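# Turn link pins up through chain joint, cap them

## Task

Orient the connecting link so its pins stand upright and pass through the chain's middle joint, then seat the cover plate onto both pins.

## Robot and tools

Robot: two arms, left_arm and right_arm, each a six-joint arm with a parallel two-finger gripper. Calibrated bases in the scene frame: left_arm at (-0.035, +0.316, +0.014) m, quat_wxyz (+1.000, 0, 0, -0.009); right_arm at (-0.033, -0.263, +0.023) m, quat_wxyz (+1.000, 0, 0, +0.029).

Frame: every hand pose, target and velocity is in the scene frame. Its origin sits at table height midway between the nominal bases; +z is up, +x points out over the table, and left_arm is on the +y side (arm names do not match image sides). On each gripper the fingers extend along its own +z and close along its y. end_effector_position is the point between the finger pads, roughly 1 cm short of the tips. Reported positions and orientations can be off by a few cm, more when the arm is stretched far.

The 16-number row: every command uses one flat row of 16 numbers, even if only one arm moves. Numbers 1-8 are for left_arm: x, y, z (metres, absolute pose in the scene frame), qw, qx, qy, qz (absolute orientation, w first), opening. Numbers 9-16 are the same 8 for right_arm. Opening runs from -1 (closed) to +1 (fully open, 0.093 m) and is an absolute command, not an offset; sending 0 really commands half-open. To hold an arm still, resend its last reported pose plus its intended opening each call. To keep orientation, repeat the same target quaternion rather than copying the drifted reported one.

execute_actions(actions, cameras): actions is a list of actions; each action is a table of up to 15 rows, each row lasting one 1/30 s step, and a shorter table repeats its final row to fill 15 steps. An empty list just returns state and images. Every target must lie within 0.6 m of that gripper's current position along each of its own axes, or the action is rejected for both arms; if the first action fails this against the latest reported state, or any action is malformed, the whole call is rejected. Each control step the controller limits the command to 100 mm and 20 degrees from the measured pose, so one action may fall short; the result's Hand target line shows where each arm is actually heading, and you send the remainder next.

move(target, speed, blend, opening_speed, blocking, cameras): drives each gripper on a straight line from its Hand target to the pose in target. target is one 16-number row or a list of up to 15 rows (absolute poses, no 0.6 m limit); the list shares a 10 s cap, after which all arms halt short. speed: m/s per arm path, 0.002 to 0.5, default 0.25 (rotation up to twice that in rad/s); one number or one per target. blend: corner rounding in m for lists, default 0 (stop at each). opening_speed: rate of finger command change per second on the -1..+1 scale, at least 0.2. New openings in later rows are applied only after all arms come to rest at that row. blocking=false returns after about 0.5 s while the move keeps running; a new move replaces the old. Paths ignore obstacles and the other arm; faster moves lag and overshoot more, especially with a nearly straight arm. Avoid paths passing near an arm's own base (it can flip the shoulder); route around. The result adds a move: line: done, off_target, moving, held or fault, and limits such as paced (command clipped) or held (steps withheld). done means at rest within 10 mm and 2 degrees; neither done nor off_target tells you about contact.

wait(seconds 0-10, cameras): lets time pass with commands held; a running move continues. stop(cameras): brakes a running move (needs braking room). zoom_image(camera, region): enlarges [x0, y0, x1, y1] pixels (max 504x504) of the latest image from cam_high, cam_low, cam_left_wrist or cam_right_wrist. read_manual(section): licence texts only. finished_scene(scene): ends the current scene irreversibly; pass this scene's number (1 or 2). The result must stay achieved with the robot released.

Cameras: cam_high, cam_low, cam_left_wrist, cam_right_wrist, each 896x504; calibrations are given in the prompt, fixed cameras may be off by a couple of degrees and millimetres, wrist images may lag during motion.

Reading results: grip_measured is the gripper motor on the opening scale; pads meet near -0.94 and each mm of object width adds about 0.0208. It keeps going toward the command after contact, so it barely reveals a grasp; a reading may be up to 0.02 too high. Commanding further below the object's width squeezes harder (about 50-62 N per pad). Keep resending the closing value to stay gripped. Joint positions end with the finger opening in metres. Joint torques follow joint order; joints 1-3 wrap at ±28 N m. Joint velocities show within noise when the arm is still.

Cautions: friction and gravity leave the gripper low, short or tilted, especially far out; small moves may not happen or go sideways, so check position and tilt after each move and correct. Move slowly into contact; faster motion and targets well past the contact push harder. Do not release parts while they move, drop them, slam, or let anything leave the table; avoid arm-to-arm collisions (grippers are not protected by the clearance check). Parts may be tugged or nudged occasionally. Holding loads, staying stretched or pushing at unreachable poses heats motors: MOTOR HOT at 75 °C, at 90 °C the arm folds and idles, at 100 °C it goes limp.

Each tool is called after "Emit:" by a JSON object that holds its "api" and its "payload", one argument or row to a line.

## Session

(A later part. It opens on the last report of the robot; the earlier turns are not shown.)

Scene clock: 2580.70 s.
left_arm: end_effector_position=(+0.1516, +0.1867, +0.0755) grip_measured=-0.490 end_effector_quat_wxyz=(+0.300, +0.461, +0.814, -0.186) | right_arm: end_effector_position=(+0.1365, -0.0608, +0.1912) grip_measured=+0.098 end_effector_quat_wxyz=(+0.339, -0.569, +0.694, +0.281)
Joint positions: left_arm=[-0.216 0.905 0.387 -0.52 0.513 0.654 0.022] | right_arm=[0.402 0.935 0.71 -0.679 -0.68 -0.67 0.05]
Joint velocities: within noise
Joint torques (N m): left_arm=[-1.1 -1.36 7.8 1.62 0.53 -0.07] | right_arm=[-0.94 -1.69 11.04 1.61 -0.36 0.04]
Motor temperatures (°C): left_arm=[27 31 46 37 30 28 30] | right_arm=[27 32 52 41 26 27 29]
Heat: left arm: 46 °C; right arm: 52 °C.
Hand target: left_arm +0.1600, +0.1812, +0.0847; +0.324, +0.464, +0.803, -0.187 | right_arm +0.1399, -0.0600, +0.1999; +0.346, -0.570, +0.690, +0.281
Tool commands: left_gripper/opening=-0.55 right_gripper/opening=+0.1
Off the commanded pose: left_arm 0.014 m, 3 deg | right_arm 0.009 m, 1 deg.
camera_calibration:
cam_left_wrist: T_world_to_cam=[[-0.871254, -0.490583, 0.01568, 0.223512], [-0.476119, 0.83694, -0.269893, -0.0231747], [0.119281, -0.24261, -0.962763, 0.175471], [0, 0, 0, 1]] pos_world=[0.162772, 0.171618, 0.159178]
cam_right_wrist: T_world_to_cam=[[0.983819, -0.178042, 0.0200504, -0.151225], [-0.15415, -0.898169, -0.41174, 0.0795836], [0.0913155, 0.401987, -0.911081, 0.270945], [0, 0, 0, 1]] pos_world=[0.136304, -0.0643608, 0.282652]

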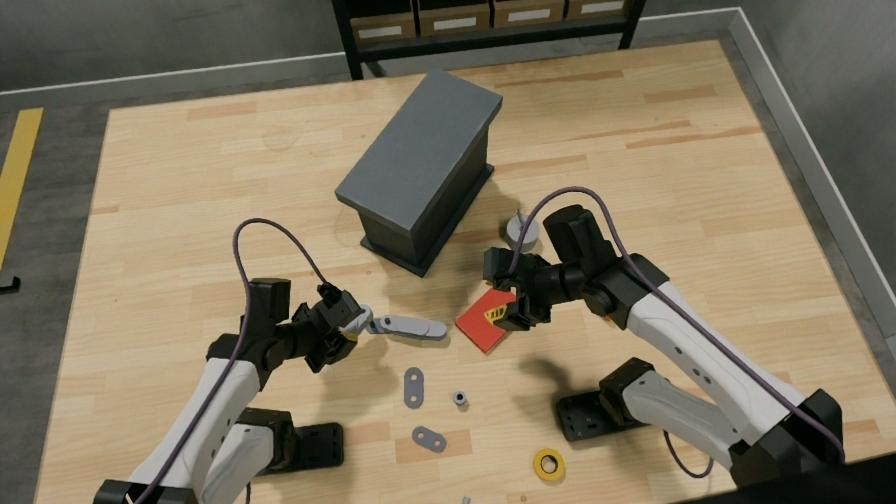

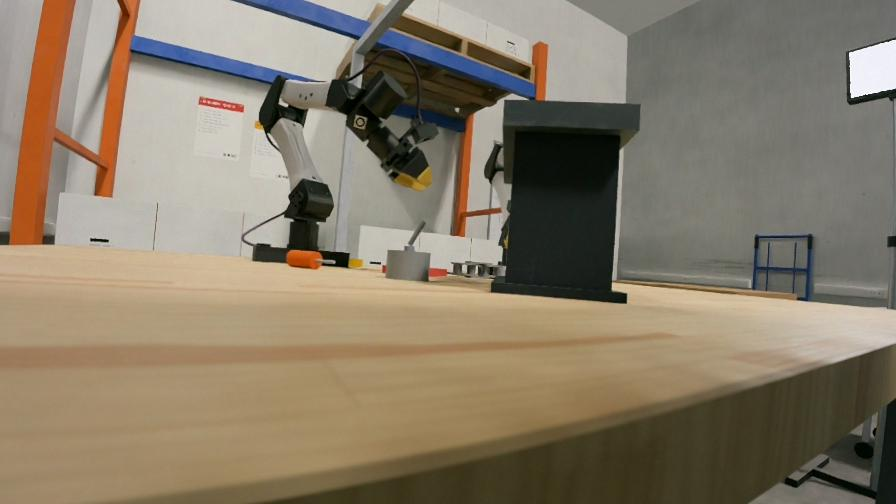

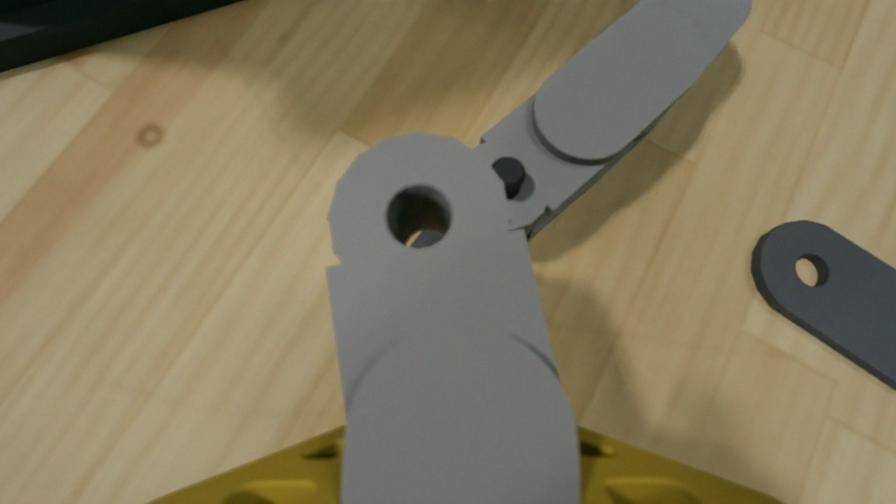

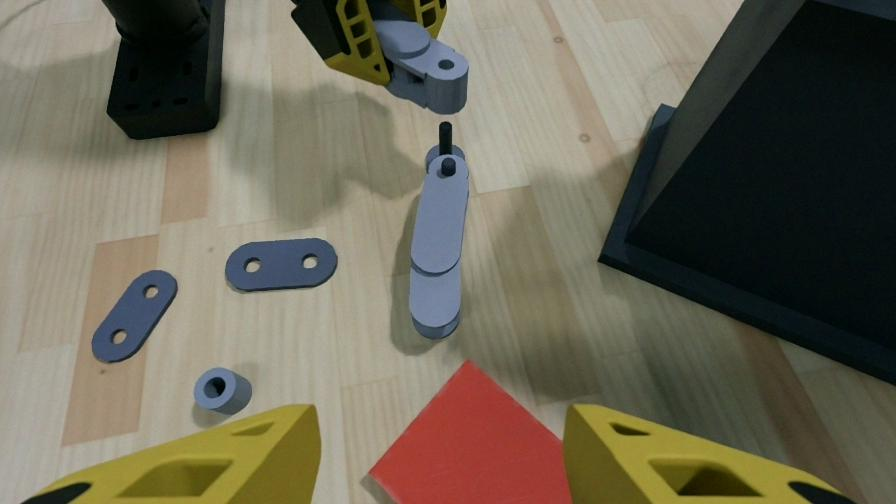

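Emit:
{"api": "move", "payload": {
  "target": [
    [0.1595,0.1745,0.073,0.3244,0.4636,0.8030,-0.1873,-0.55,0.14,-0.06,0.20,0.3468,-0.5710,0.6914,0.2820,0.1]
  ],
  "speed": 0.04,
  "cameras": ["cam_left_wrist","cam_right_wrist"]
}}

Emit:
{"api": "zoom_image", "payload": {
  "camera": "cam_left_wrist",
  "region": [320, 100, 560, 280]
}}

Emit:
{"api": "zoom_image", "payload": {
  "camera": "cam_right_wrist",
  "region": [370, 0, 530, 200]
}}

Scene clock: 2600.73 s.
left_arm: end_effector_position=(+0.1495, +0.1808, +0.0645) grip_measured=-0.490 end_effector_quat_wxyz=(+0.299, +0.461, +0.814, -0.187) | right_arm: end_effector_position=(+0.1365, -0.0608, +0.1912) grip_measured=+0.098 end_effector_quat_wxyz=(+0.339, -0.569, +0.694, +0.281)
Joint positions: left_arm=[-0.26 0.92 0.343 -0.444 0.492 0.612 0.022] | right_arm=[0.402 0.935 0.71 -0.679 -0.68 -0.67 0.05]
Joint velocities: within noise
Joint torques (N m): left_arm=[-0.95 -1.4 7.72 1.69 0.47 -0.05] | right_arm=[-0.84 -1.47 11.06 1.6 -0.31 0.08]
Motor temperatures (°C): left_arm=[27 31 46 37 30 28 30] | right_arm=[27 32 52 41 26 27 29]
Heat: left arm: 46 °C; right arm: 52 °C.
Hand target: left_arm +0.1585, +0.1752, +0.0739; +0.324, +0.464, +0.803, -0.187 | right_arm +0.1399, -0.0600, +0.1999; +0.346, -0.570, +0.690, +0.281
Off the commanded pose: left_arm 0.015 m, 3 deg | right_arm 0.009 m, 1 deg.
move: off_target (left_arm)
camera_calibration:
cam_left_wrist: T_world_to_cam=[[-0.872355, -0.488579, 0.0169802, 0.218638], [-0.474611, 0.838065, -0.269058, -0.02269], [0.117225, -0.242773, -0.962974, 0.164026], [0, 0, 0, 1]] pos_world=[0.160733, 0.165659, 0.148136]
cam_right_wrist: T_world_to_cam=[[0.983819, -0.178042, 0.0200504, -0.151225], [-0.15415, -0.898169, -0.41174, 0.0795836], [0.0913155, 0.401987, -0.911081, 0.270945], [0, 0, 0, 1]] pos_world=[0.136304, -0.0643608, 0.282652]
Images, in order (width x height): cam_left_wrist 896x504, cam_right_wrist 896x504.

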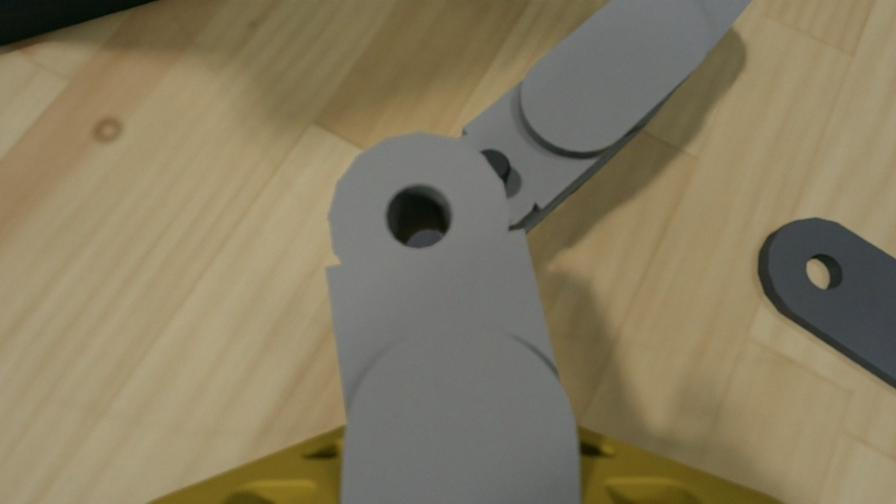

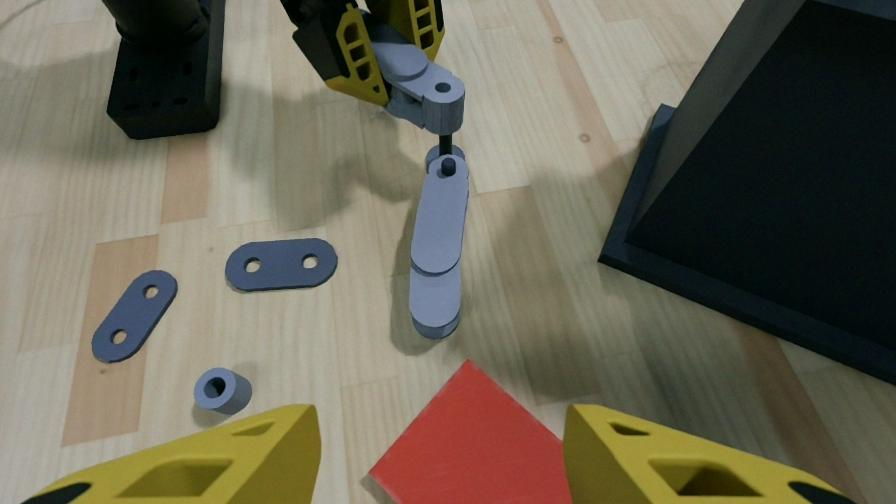

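Scaled by 2.100 from the camera's 896x504 image, which has a finer 1280x720 frame.

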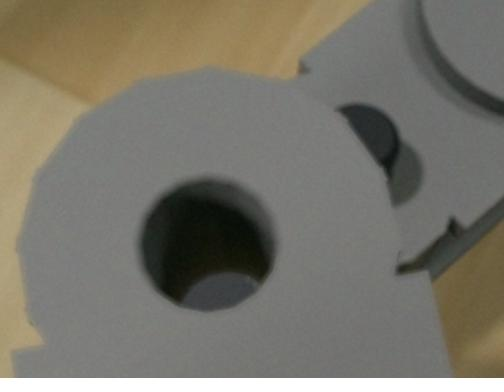

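Scaled by 2.520 from the camera's 896x504 image, which has a finer 1280x720 frame.

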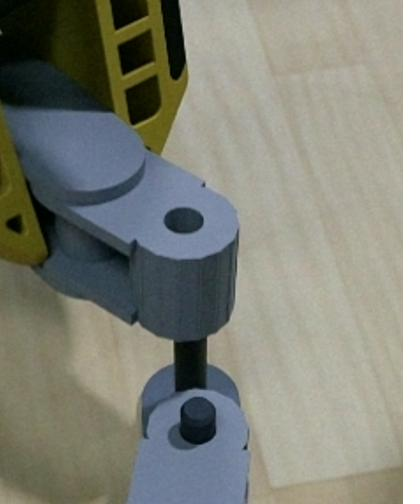

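Emit:
{"api": "move", "payload": {
  "target": [
    [0.1612,0.1747,0.067,0.3244,0.4636,0.8030,-0.1873,-0.55,0.14,-0.06,0.20,0.3468,-0.5710,0.6914,0.2820,0.1]
  ],
  "speed": 0.03,
  "cameras": ["cam_left_wrist","cam_right_wrist"]
}}

Emit:
{"api": "zoom_image", "payload": {
  "camera": "cam_left_wrist",
  "region": [320, 100, 560, 280]
}}

Emit:
{"api": "zoom_image", "payload": {
  "camera": "cam_right_wrist",
  "region": [370, 0, 530, 200]
}}

Scene clock: 2618.33 s.
left_arm: end_effector_position=(+0.1507, +0.1805, +0.0584) grip_measured=-0.490 end_effector_quat_wxyz=(+0.298, +0.461, +0.815, -0.187) | right_arm: end_effector_position=(+0.1365, -0.0608, +0.1912) grip_measured=+0.098 end_effector_quat_wxyz=(+0.339, -0.569, +0.694, +0.281)
Joint positions: left_arm=[-0.26 0.945 0.327 -0.404 0.491 0.612 0.022] | right_arm=[0.402 0.935 0.71 -0.679 -0.68 -0.67 0.05]
Joint velocities: within noise
Joint torques (N m): left_arm=[-0.57 -1.51 7.56 1.6 0.5 -0.02] | right_arm=[-1.07 -1.83 11.18 1.56 -0.36 0.06]
Motor temperatures (°C): left_arm=[27 31 45 39 30 28 30] | right_arm=[27 32 52 40 26 27 29]
Heat: left arm: 45 °C; right arm: 52 °C.
Hand target: left_arm +0.1602, +0.1755, +0.0680; +0.324, +0.464, +0.803, -0.187 | right_arm +0.1399, -0.0600, +0.1999; +0.346, -0.570, +0.690, +0.281
Off the commanded pose: left_arm 0.015 m, 3 deg | right_arm 0.009 m, 1 deg.
move: off_target (left_arm)
camera_calibration:
cam_left_wrist: T_world_to_cam=[[-0.872082, -0.489015, 0.0183459, 0.21964], [-0.475546, 0.838026, -0.267524, -0.0234315], [0.115449, -0.242027, -0.963377, 0.158109], [0, 0, 0, 1]] pos_world=[0.162148, 0.16531, 0.14202]
cam_right_wrist: T_world_to_cam=[[0.983819, -0.178042, 0.0200504, -0.151225], [-0.15415, -0.898169, -0.41174, 0.0795836], [0.0913155, 0.401987, -0.911081, 0.270945], [0, 0, 0, 1]] pos_world=[0.136304, -0.0643608, 0.282652]
Images, in order (width x height): cam_left_wrist 896x504, cam_right_wrist 896x504.

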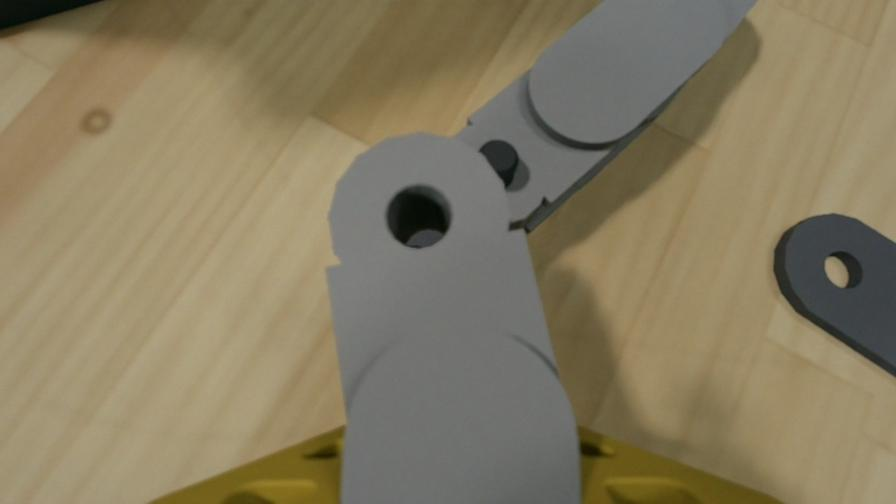

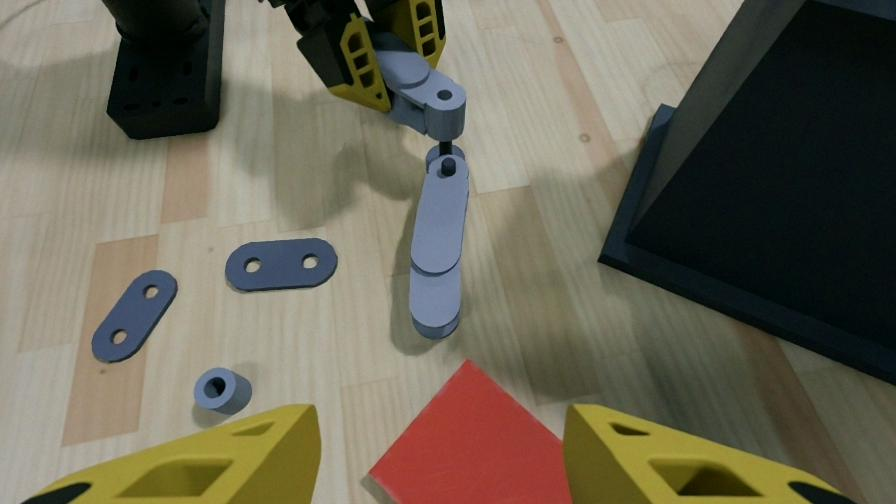

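Scaled by 2.100 from the camera's 896x504 image, which has a finer 1280x720 frame.

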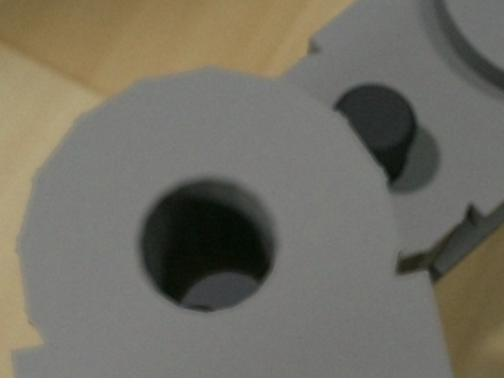

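Scaled by 2.520 from the camera's 896x504 image, which has a finer 1280x720 frame.

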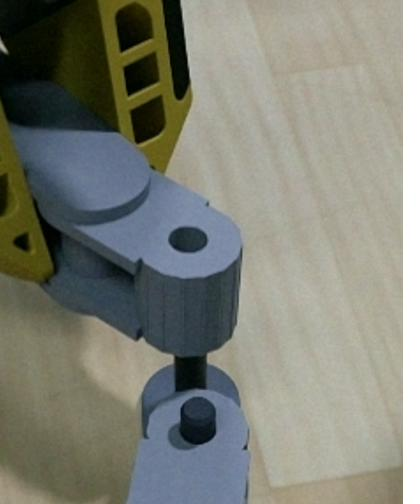

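Emit:
{"api": "move", "payload": {
  "target": [
    [0.1616,0.1747,0.060,0.3244,0.4636,0.8030,-0.1873,-0.55,0.14,-0.06,0.20,0.3468,-0.5710,0.6914,0.2820,0.1]
  ],
  "speed": 0.03,
  "cameras": ["cam_left_wrist","cam_right_wrist"]
}}

Emit:
{"api": "zoom_image", "payload": {
  "camera": "cam_left_wrist",
  "region": [320, 100, 560, 280]
}}

Emit:
{"api": "zoom_image", "payload": {
  "camera": "cam_right_wrist",
  "region": [370, 0, 530, 200]
}}

Scene clock: 2635.90 s.
left_arm: end_effector_position=(+0.1562, +0.1789, +0.0553) grip_measured=-0.490 end_effector_quat_wxyz=(+0.309, +0.462, +0.811, -0.184) | right_arm: end_effector_position=(+0.1365, -0.0608, +0.1912) grip_measured=+0.098 end_effector_quat_wxyz=(+0.339, -0.569, +0.694, +0.281)
Joint positions: left_arm=[-0.26 0.969 0.309 -0.339 0.491 0.612 0.022] | right_arm=[0.402 0.935 0.71 -0.679 -0.68 -0.67 0.05]
Joint velocities: within noise
Joint torques (N m): left_arm=[-0.66 -1.33 7.05 1.61 0.49 -0.03] | right_arm=[-0.96 -1.69 11.11 1.57 -0.33 0.06]
Motor temperatures (°C): left_arm=[27 31 45 40 30 28 30] | right_arm=[27 32 53 40 26 27 29]
Heat: left arm: 45 °C; right arm: 53 °C.
Hand target: left_arm +0.1612, +0.1750, +0.0604; +0.324, +0.464, +0.803, -0.187 | right_arm +0.1399, -0.0600, +0.1999; +0.346, -0.570, +0.690, +0.281
Off the commanded pose: left_arm 0.008 m, 2 deg | right_arm 0.009 m, 1 deg.
move: done
camera_calibration:
cam_left_wrist: T_world_to_cam=[[-0.872311, -0.48895, 0.00140104, 0.224636], [-0.469172, 0.836212, -0.28395, -0.020167], [0.137666, -0.24835, -0.958838, 0.151466], [0, 0, 0, 1]] pos_world=[0.165639, 0.164316, 0.13919]
cam_right_wrist: T_world_to_cam=[[0.983819, -0.178042, 0.0200504, -0.151225], [-0.15415, -0.898169, -0.41174, 0.0795836], [0.0913155, 0.401987, -0.911081, 0.270945], [0, 0, 0, 1]] pos_world=[0.136304, -0.0643608, 0.282652]
Images, in order (width x height): cam_left_wrist 896x504, cam_right_wrist 896x504.

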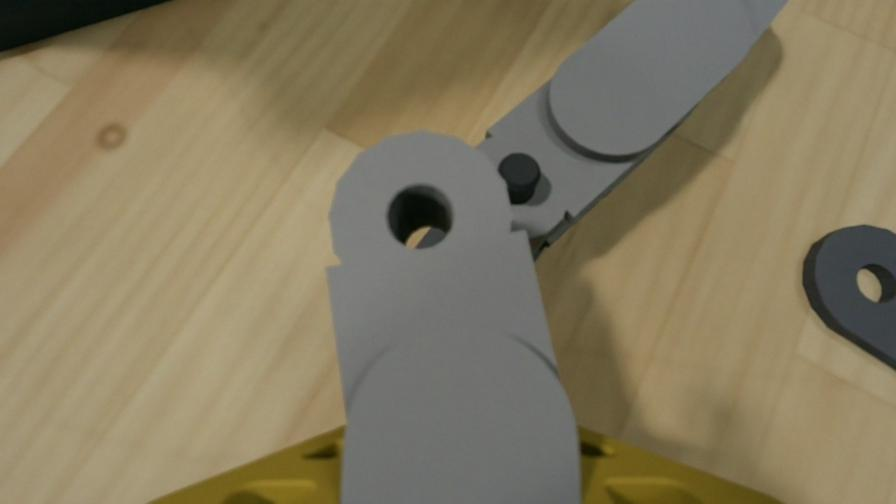

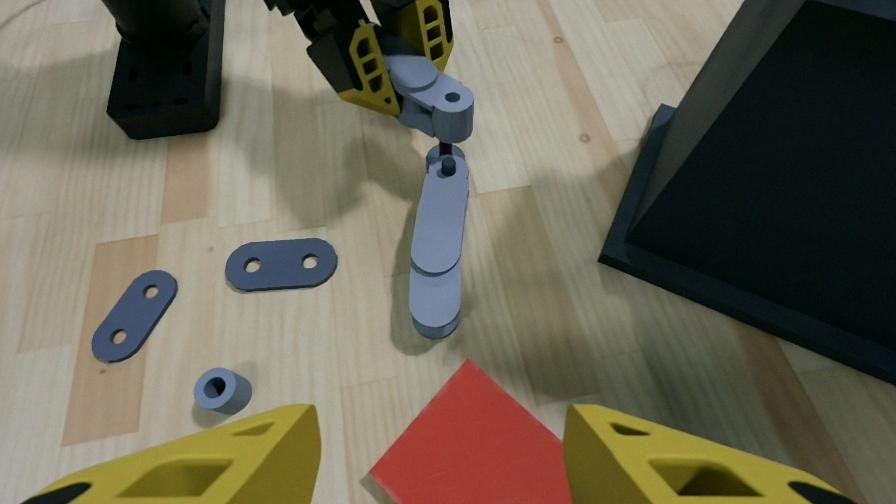

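Scaled by 2.100 from the camera's 896x504 image, which has a finer 1280x720 frame.

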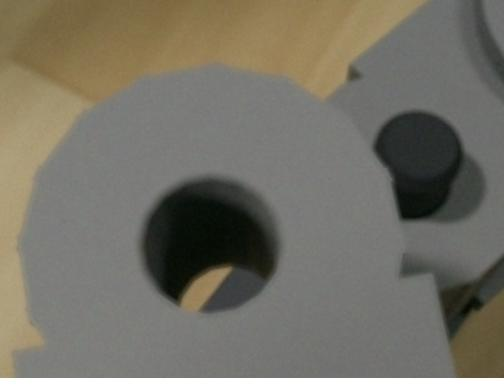

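Scaled by 2.520 from the camera's 896x504 image, which has a finer 1280x720 frame.

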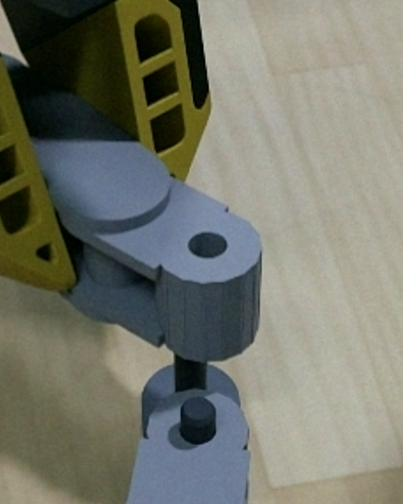

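Emit:
{"api": "move", "payload": {
  "target": [
    [0.1590,0.1765,0.090,0.3244,0.4636,0.8030,-0.1873,-0.55,0.14,-0.06,0.20,0.3468,-0.5710,0.6914,0.2820,0.1],
    [0.1615,0.1747,0.069,0.3244,0.4636,0.8030,-0.1873,-0.55,0.14,-0.06,0.20,0.3468,-0.5710,0.6914,0.2820,0.1]
  ],
  "speed": 0.05,
  "cameras": ["cam_left_wrist","cam_right_wrist"]
}}

Emit:
{"api": "zoom_image", "payload": {
  "camera": "cam_left_wrist",
  "region": [320, 100, 560, 280]
}}

Emit:
{"api": "zoom_image", "payload": {
  "camera": "cam_right_wrist",
  "region": [370, 0, 530, 200]
}}

Scene clock: 2652.43 s.
left_arm: end_effector_position=(+0.1509, +0.1805, +0.0604) grip_measured=-0.490 end_effector_quat_wxyz=(+0.298, +0.461, +0.814, -0.187) | right_arm: end_effector_position=(+0.1365, -0.0608, +0.1912) grip_measured=+0.098 end_effector_quat_wxyz=(+0.339, -0.569, +0.694, +0.281)
Joint positions: left_arm=[-0.26 0.94 0.333 -0.415 0.491 0.612 0.022] | right_arm=[0.402 0.935 0.71 -0.679 -0.68 -0.67 0.05]
Joint velocities: within noise
Joint torques (N m): left_arm=[-0.46 -1.28 7.69 1.68 0.49 -0.03] | right_arm=[-0.96 -1.66 11.08 1.56 -0.32 0.04]
Motor temperatures (°C): left_arm=[27 31 45 39 30 28 30] | right_arm=[27 31 53 40 26 27 29]
Heat: left arm: 45 °C; right arm: 53 °C.
Hand target: left_arm +0.1605, +0.1754, +0.0699; +0.324, +0.464, +0.803, -0.187 | right_arm +0.1399, -0.0600, +0.1999; +0.346, -0.570, +0.690, +0.281
Off the commanded pose: left_arm 0.015 m, 3 deg | right_arm 0.009 m, 1 deg.
move: off_target (left_arm)
camera_calibration:
cam_left_wrist: T_world_to_cam=[[-0.872102, -0.48901, 0.0175391, 0.219743], [-0.475251, 0.837942, -0.26831, -0.0227932], [0.116509, -0.242329, -0.963173, 0.159888], [0, 0, 0, 1]] pos_world=[0.162177, 0.165301, 0.14403]
cam_right_wrist: T_world_to_cam=[[0.983819, -0.178042, 0.0200504, -0.151225], [-0.15415, -0.898169, -0.41174, 0.0795836], [0.0913155, 0.401987, -0.911081, 0.270945], [0, 0, 0, 1]] pos_world=[0.136304, -0.0643608, 0.282652]
Images, in order (width x height): cam_left_wrist 896x504, cam_right_wrist 896x504.

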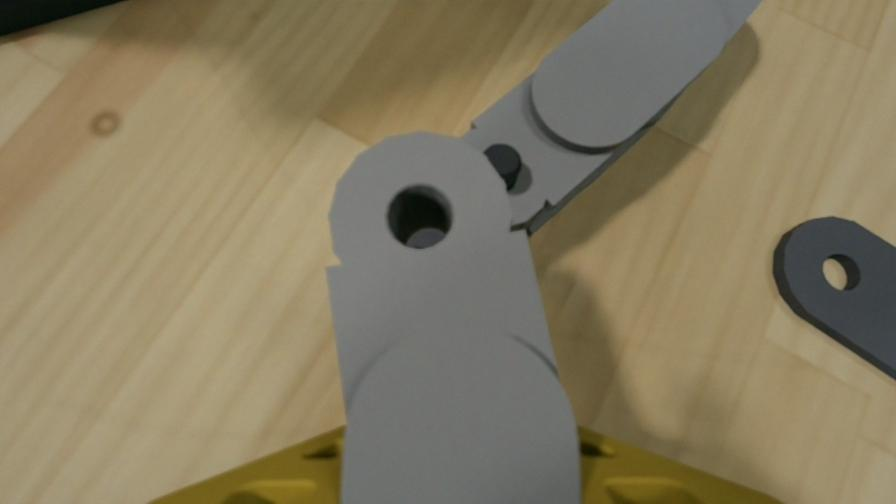

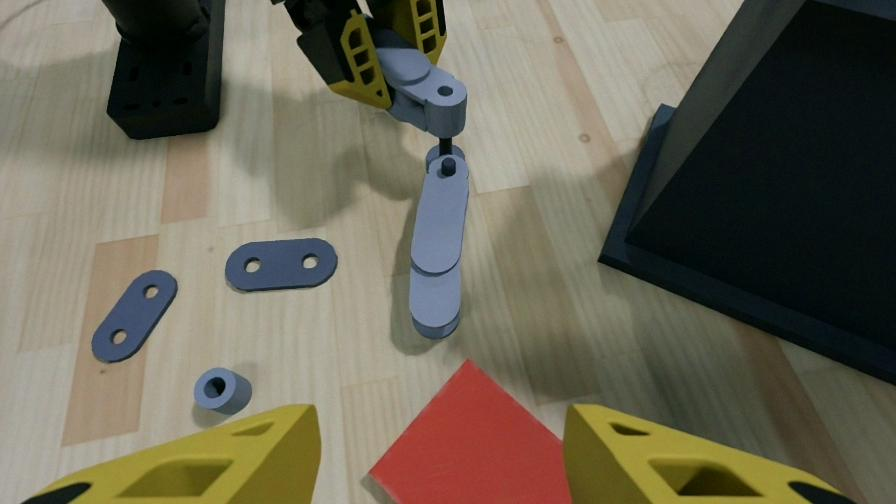

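Scaled by 2.100 from the camera's 896x504 image, which has a finer 1280x720 frame.

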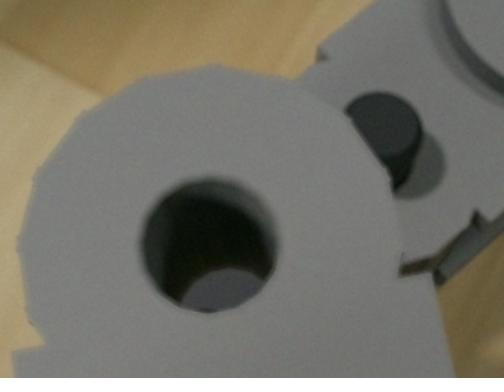

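Scaled by 2.520 from the camera's 896x504 image, which has a finer 1280x720 frame.

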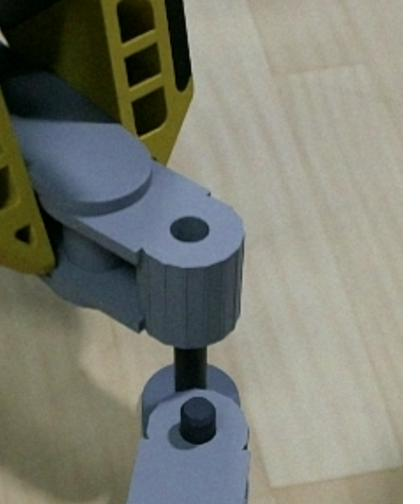

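Emit:
{"api": "zoom_image", "payload": {
  "camera": "cam_left_wrist",
  "region": [380, 175, 460, 255]
}}

Emit:
{"api": "zoom_image", "payload": {
  "camera": "cam_right_wrist",
  "region": [415, 80, 475, 185]
}}

Scaled by 6.300 from the camera's 896x504 image, which has a finer 1280x720 frame.

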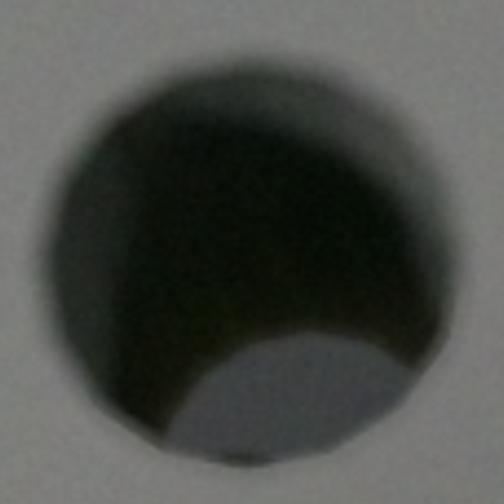

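Scaled by 4.800 from the camera's 896x504 image, which has a finer 1280x720 frame.

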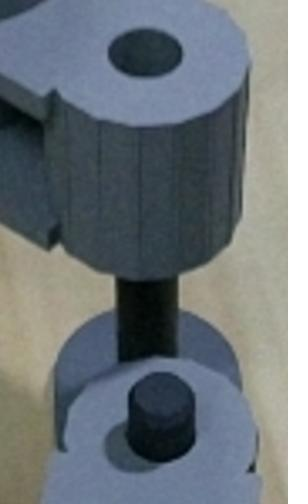

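Emit:
{"api": "move", "payload": {
  "target": [
    [0.1625,0.1770,0.068,0.3244,0.4636,0.8030,-0.1873,-0.55,0.14,-0.06,0.20,0.3468,-0.5710,0.6914,0.2820,0.1]
  ],
  "speed": 0.03,
  "cameras": ["cam_left_wrist","cam_right_wrist"]
}}

Emit:
{"api": "zoom_image", "payload": {
  "camera": "cam_left_wrist",
  "region": [380, 175, 460, 255]
}}

Emit:
{"api": "zoom_image", "payload": {
  "camera": "cam_right_wrist",
  "region": [415, 80, 475, 185]
}}

Scene clock: 2689.17 s.
left_arm: end_effector_position=(+0.1515, +0.1821, +0.0585) grip_measured=-0.490 end_effector_quat_wxyz=(+0.295, +0.459, +0.817, -0.186) | right_arm: end_effector_position=(+0.1365, -0.0608, +0.1912) grip_measured=+0.098 end_effector_quat_wxyz=(+0.339, -0.569, +0.694, +0.281)
Joint positions: left_arm=[-0.252 0.95 0.333 -0.414 0.491 0.615 0.022] | right_arm=[0.402 0.935 0.71 -0.679 -0.68 -0.67 0.05]
Joint velocities: within noise
Joint torques (N m): left_arm=[0.35 -1.55 7.65 1.66 0.57 0.09] | right_arm=[-0.9 -1.59 11 1.61 -0.32 0.03]
Motor temperatures (°C): left_arm=[27 30 46 38 30 28 31] | right_arm=[27 31 53 40 26 27 29]
Heat: left arm: 46 °C; right arm: 53 °C.
Hand target: left_arm +0.1616, +0.1777, +0.0687; +0.324, +0.464, +0.803, -0.187 | right_arm +0.1399, -0.0600, +0.1999; +0.346, -0.570, +0.690, +0.281
Off the commanded pose: left_arm 0.015 m, 4 deg | right_arm 0.009 m, 1 deg.
move: off_target (left_arm)
camera_calibration:
cam_left_wrist: T_world_to_cam=[[-0.869156, -0.494048, 0.0219961, 0.221316], [-0.481901, 0.836117, -0.262068, -0.0233909], [0.111083, -0.238378, -0.964799, 0.158593], [0, 0, 0, 1]] pos_world=[0.163469, 0.166703, 0.142013]
cam_right_wrist: T_world_to_cam=[[0.983819, -0.178042, 0.0200504, -0.151225], [-0.15415, -0.898169, -0.41174, 0.0795836], [0.0913155, 0.401987, -0.911081, 0.270945], [0, 0, 0, 1]] pos_world=[0.136304, -0.0643608, 0.282652]
Images, in order (width x height): cam_left_wrist 896x504, cam_right_wrist 896x504.

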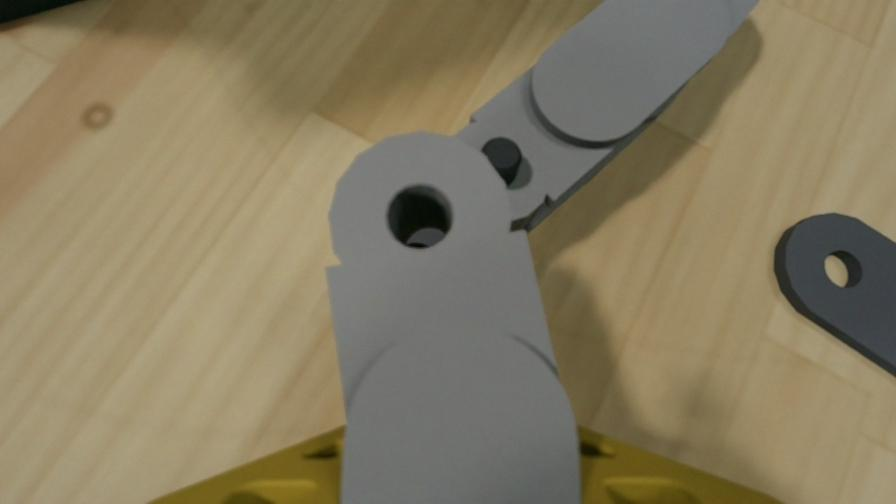

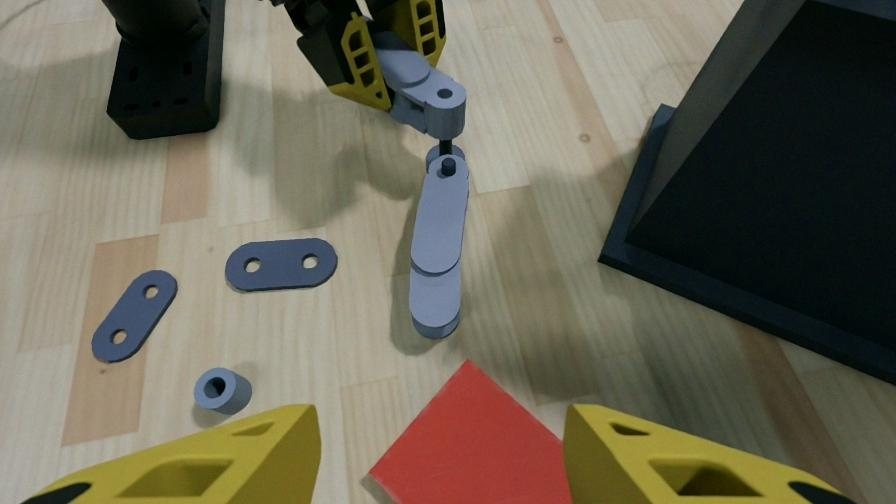

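Scaled by 6.300 from the camera's 896x504 image, which has a finer 1280x720 frame.

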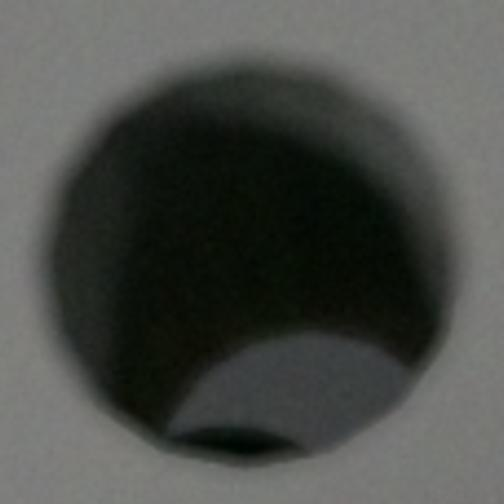

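Scaled by 4.800 from the camera's 896x504 image, which has a finer 1280x720 frame.

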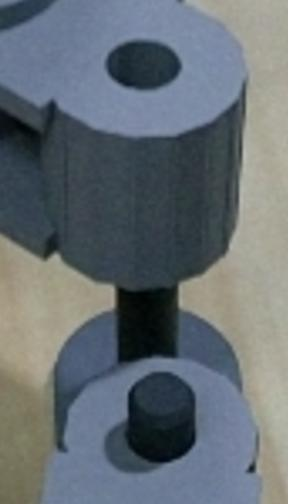

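Emit:
{"api": "move", "payload": {
  "target": [
    [0.1638,0.1792,0.0655,0.3244,0.4636,0.8030,-0.1873,-0.55,0.14,-0.06,0.20,0.3468,-0.5710,0.6914,0.2820,0.1]
  ],
  "speed": 0.03,
  "cameras": ["cam_left_wrist","cam_right_wrist"]
}}

Emit:
{"api": "zoom_image", "payload": {
  "camera": "cam_left_wrist",
  "region": [380, 175, 460, 255]
}}

Emit:
{"api": "zoom_image", "payload": {
  "camera": "cam_right_wrist",
  "region": [415, 80, 475, 185]
}}

Scene clock: 2725.37 s.
left_arm: end_effector_position=(+0.1548, +0.1850, +0.0571) grip_measured=-0.490 end_effector_quat_wxyz=(+0.297, +0.458, +0.818, -0.182) | right_arm: end_effector_position=(+0.1365, -0.0608, +0.1912) grip_measured=+0.098 end_effector_quat_wxyz=(+0.339, -0.569, +0.694, +0.281)
Joint positions: left_arm=[-0.235 0.964 0.333 -0.403 0.491 0.631 0.022] | right_arm=[0.402 0.935 0.71 -0.679 -0.68 -0.67 0.05]
Joint velocities: within noise
Joint torques (N m): left_arm=[0.34 -1.59 7.16 1.62 0.66 0.09] | right_arm=[-0.92 -1.7 11.36 1.59 -0.35 0.04]
Motor temperatures (°C): left_arm=[27 30 46 38 30 28 31] | right_arm=[27 31 54 40 26 27 29]
Heat: left arm: 46 °C; right arm: 54 °C.
Hand target: left_arm +0.1631, +0.1799, +0.0662; +0.324, +0.464, +0.803, -0.187 | right_arm +0.1399, -0.0600, +0.1999; +0.346, -0.570, +0.690, +0.281
Off the commanded pose: left_arm 0.014 m, 4 deg | right_arm 0.009 m, 1 deg.
move: off_target (left_arm)
camera_calibration:
cam_left_wrist: T_world_to_cam=[[-0.866766, -0.498528, 0.0136961, 0.226624], [-0.484488, 0.835207, -0.260195, -0.0241815], [0.118276, -0.232164, -0.965459, 0.155283], [0, 0, 0, 1]] pos_world=[0.166348, 0.169226, 0.140523]
cam_right_wrist: T_world_to_cam=[[0.983819, -0.178042, 0.0200504, -0.151225], [-0.15415, -0.898169, -0.41174, 0.0795836], [0.0913155, 0.401987, -0.911081, 0.270945], [0, 0, 0, 1]] pos_world=[0.136304, -0.0643608, 0.282652]
Images, in order (width x height): cam_left_wrist 896x504, cam_right_wrist 896x504.

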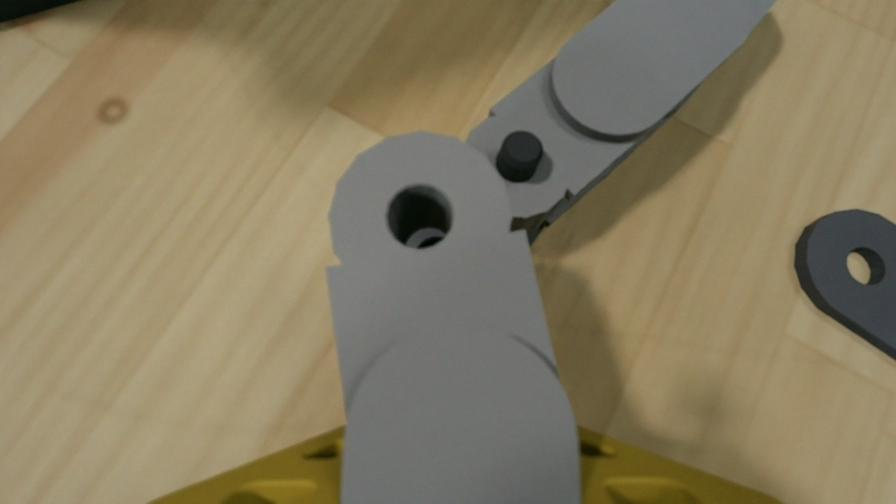

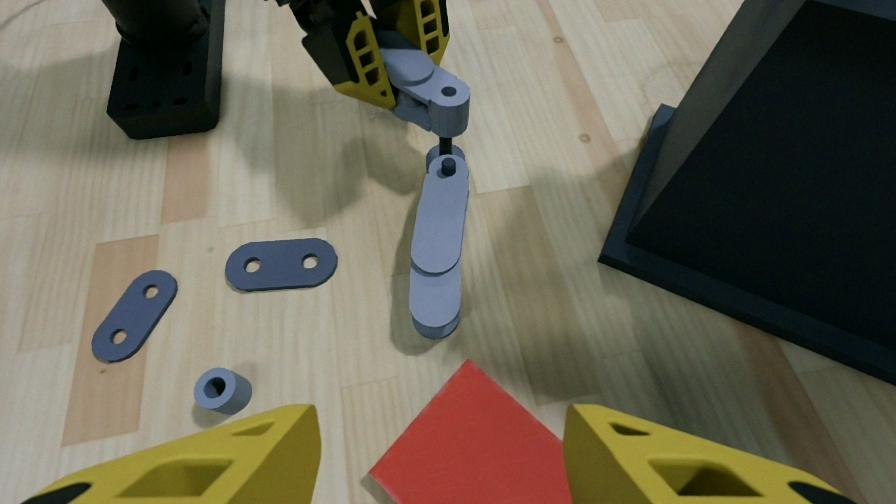

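Scaled by 6.300 from the camera's 896x504 image, which has a finer 1280x720 frame.

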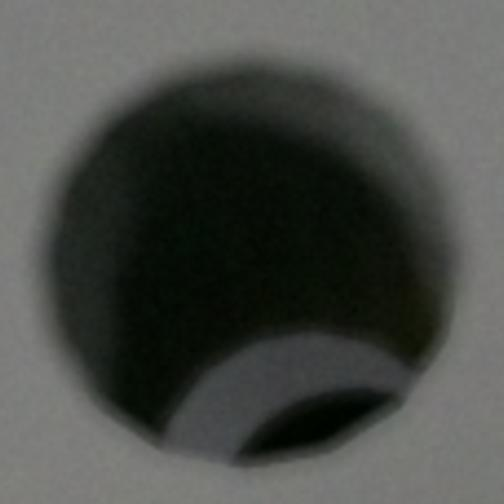

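Scaled by 4.800 from the camera's 896x504 image, which has a finer 1280x720 frame.

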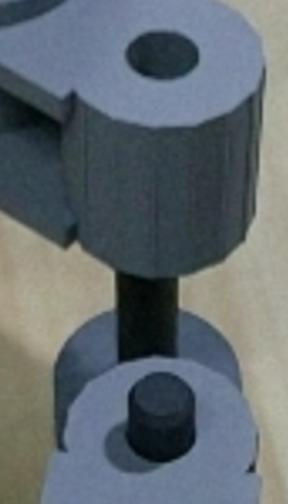

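Emit:
{"api": "move", "payload": {
  "target": [
    [0.1623,0.1783,0.0640,0.3244,0.4636,0.8030,-0.1873,-0.55,0.14,-0.06,0.20,0.3468,-0.5710,0.6914,0.2820,0.1]
  ],
  "speed": 0.03,
  "cameras": ["cam_left_wrist","cam_right_wrist"]
}}

Emit:
{"api": "zoom_image", "payload": {
  "camera": "cam_left_wrist",
  "region": [380, 175, 460, 255]
}}

Emit:
{"api": "zoom_image", "payload": {
  "camera": "cam_right_wrist",
  "region": [415, 80, 475, 185]
}}

Scene clock: 2743.83 s.
left_arm: end_effector_position=(+0.1531, +0.1855, +0.0538) grip_measured=-0.490 end_effector_quat_wxyz=(+0.295, +0.458, +0.818, -0.182) | right_arm: end_effector_position=(+0.1365, -0.0608, +0.1912) grip_measured=+0.098 end_effector_quat_wxyz=(+0.339, -0.569, +0.694, +0.281)
Joint positions: left_arm=[-0.235 0.964 0.321 -0.394 0.491 0.632 0.022] | right_arm=[0.402 0.935 0.71 -0.679 -0.68 -0.67 0.05]
Joint velocities: within noise
Joint torques (N m): left_arm=[-0.46 -2.02 7.49 1.59 0.64 0.01] | right_arm=[-0.94 -1.73 11.06 1.59 -0.32 0.06]
Motor temperatures (°C): left_arm=[27 30 46 40 31 28 31] | right_arm=[27 31 54 39 26 27 29]
Heat: left arm: 46 °C; right arm: 54 °C.
Hand target: left_arm +0.1614, +0.1791, +0.0645; +0.324, +0.464, +0.803, -0.187 | right_arm +0.1399, -0.0600, +0.1999; +0.346, -0.570, +0.690, +0.281
Off the commanded pose: left_arm 0.016 m, 4 deg | right_arm 0.009 m, 1 deg.
move: off_target (left_arm)
camera_calibration:
cam_left_wrist: T_world_to_cam=[[-0.867159, -0.497793, 0.015406, 0.225212], [-0.484455, 0.835943, -0.257881, -0.0265168], [0.115493, -0.231087, -0.966054, 0.152703], [0, 0, 0, 1]] pos_world=[0.164813, 0.169563, 0.137212]
cam_right_wrist: T_world_to_cam=[[0.983819, -0.178042, 0.0200504, -0.151225], [-0.15415, -0.898169, -0.41174, 0.0795836], [0.0913155, 0.401987, -0.911081, 0.270945], [0, 0, 0, 1]] pos_world=[0.136304, -0.0643608, 0.282652]
Images, in order (width x height): cam_left_wrist 896x504, cam_right_wrist 896x504.

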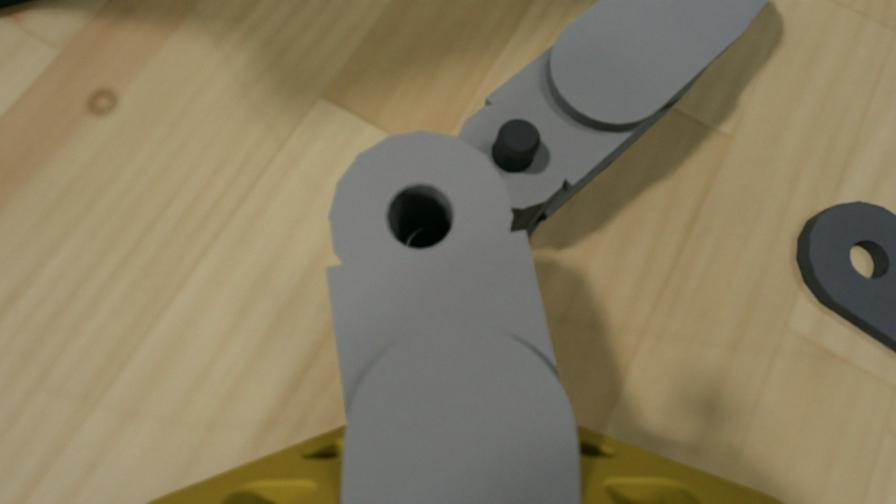

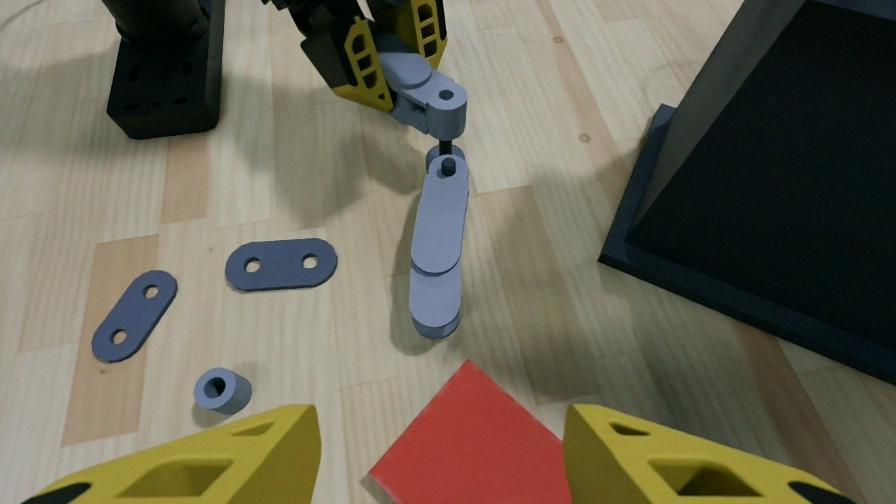

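Scaled by 6.300 from the camera's 896x504 image, which has a finer 1280x720 frame.

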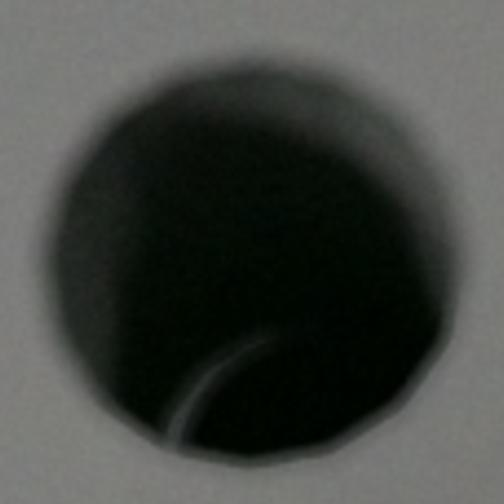

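Scaled by 4.800 from the camera's 896x504 image, which has a finer 1280x720 frame.

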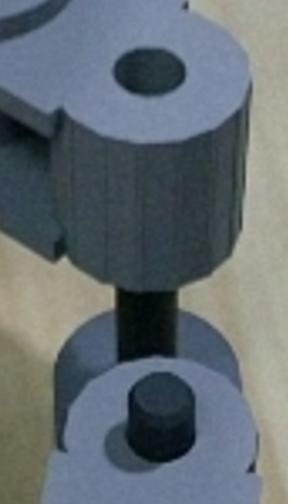

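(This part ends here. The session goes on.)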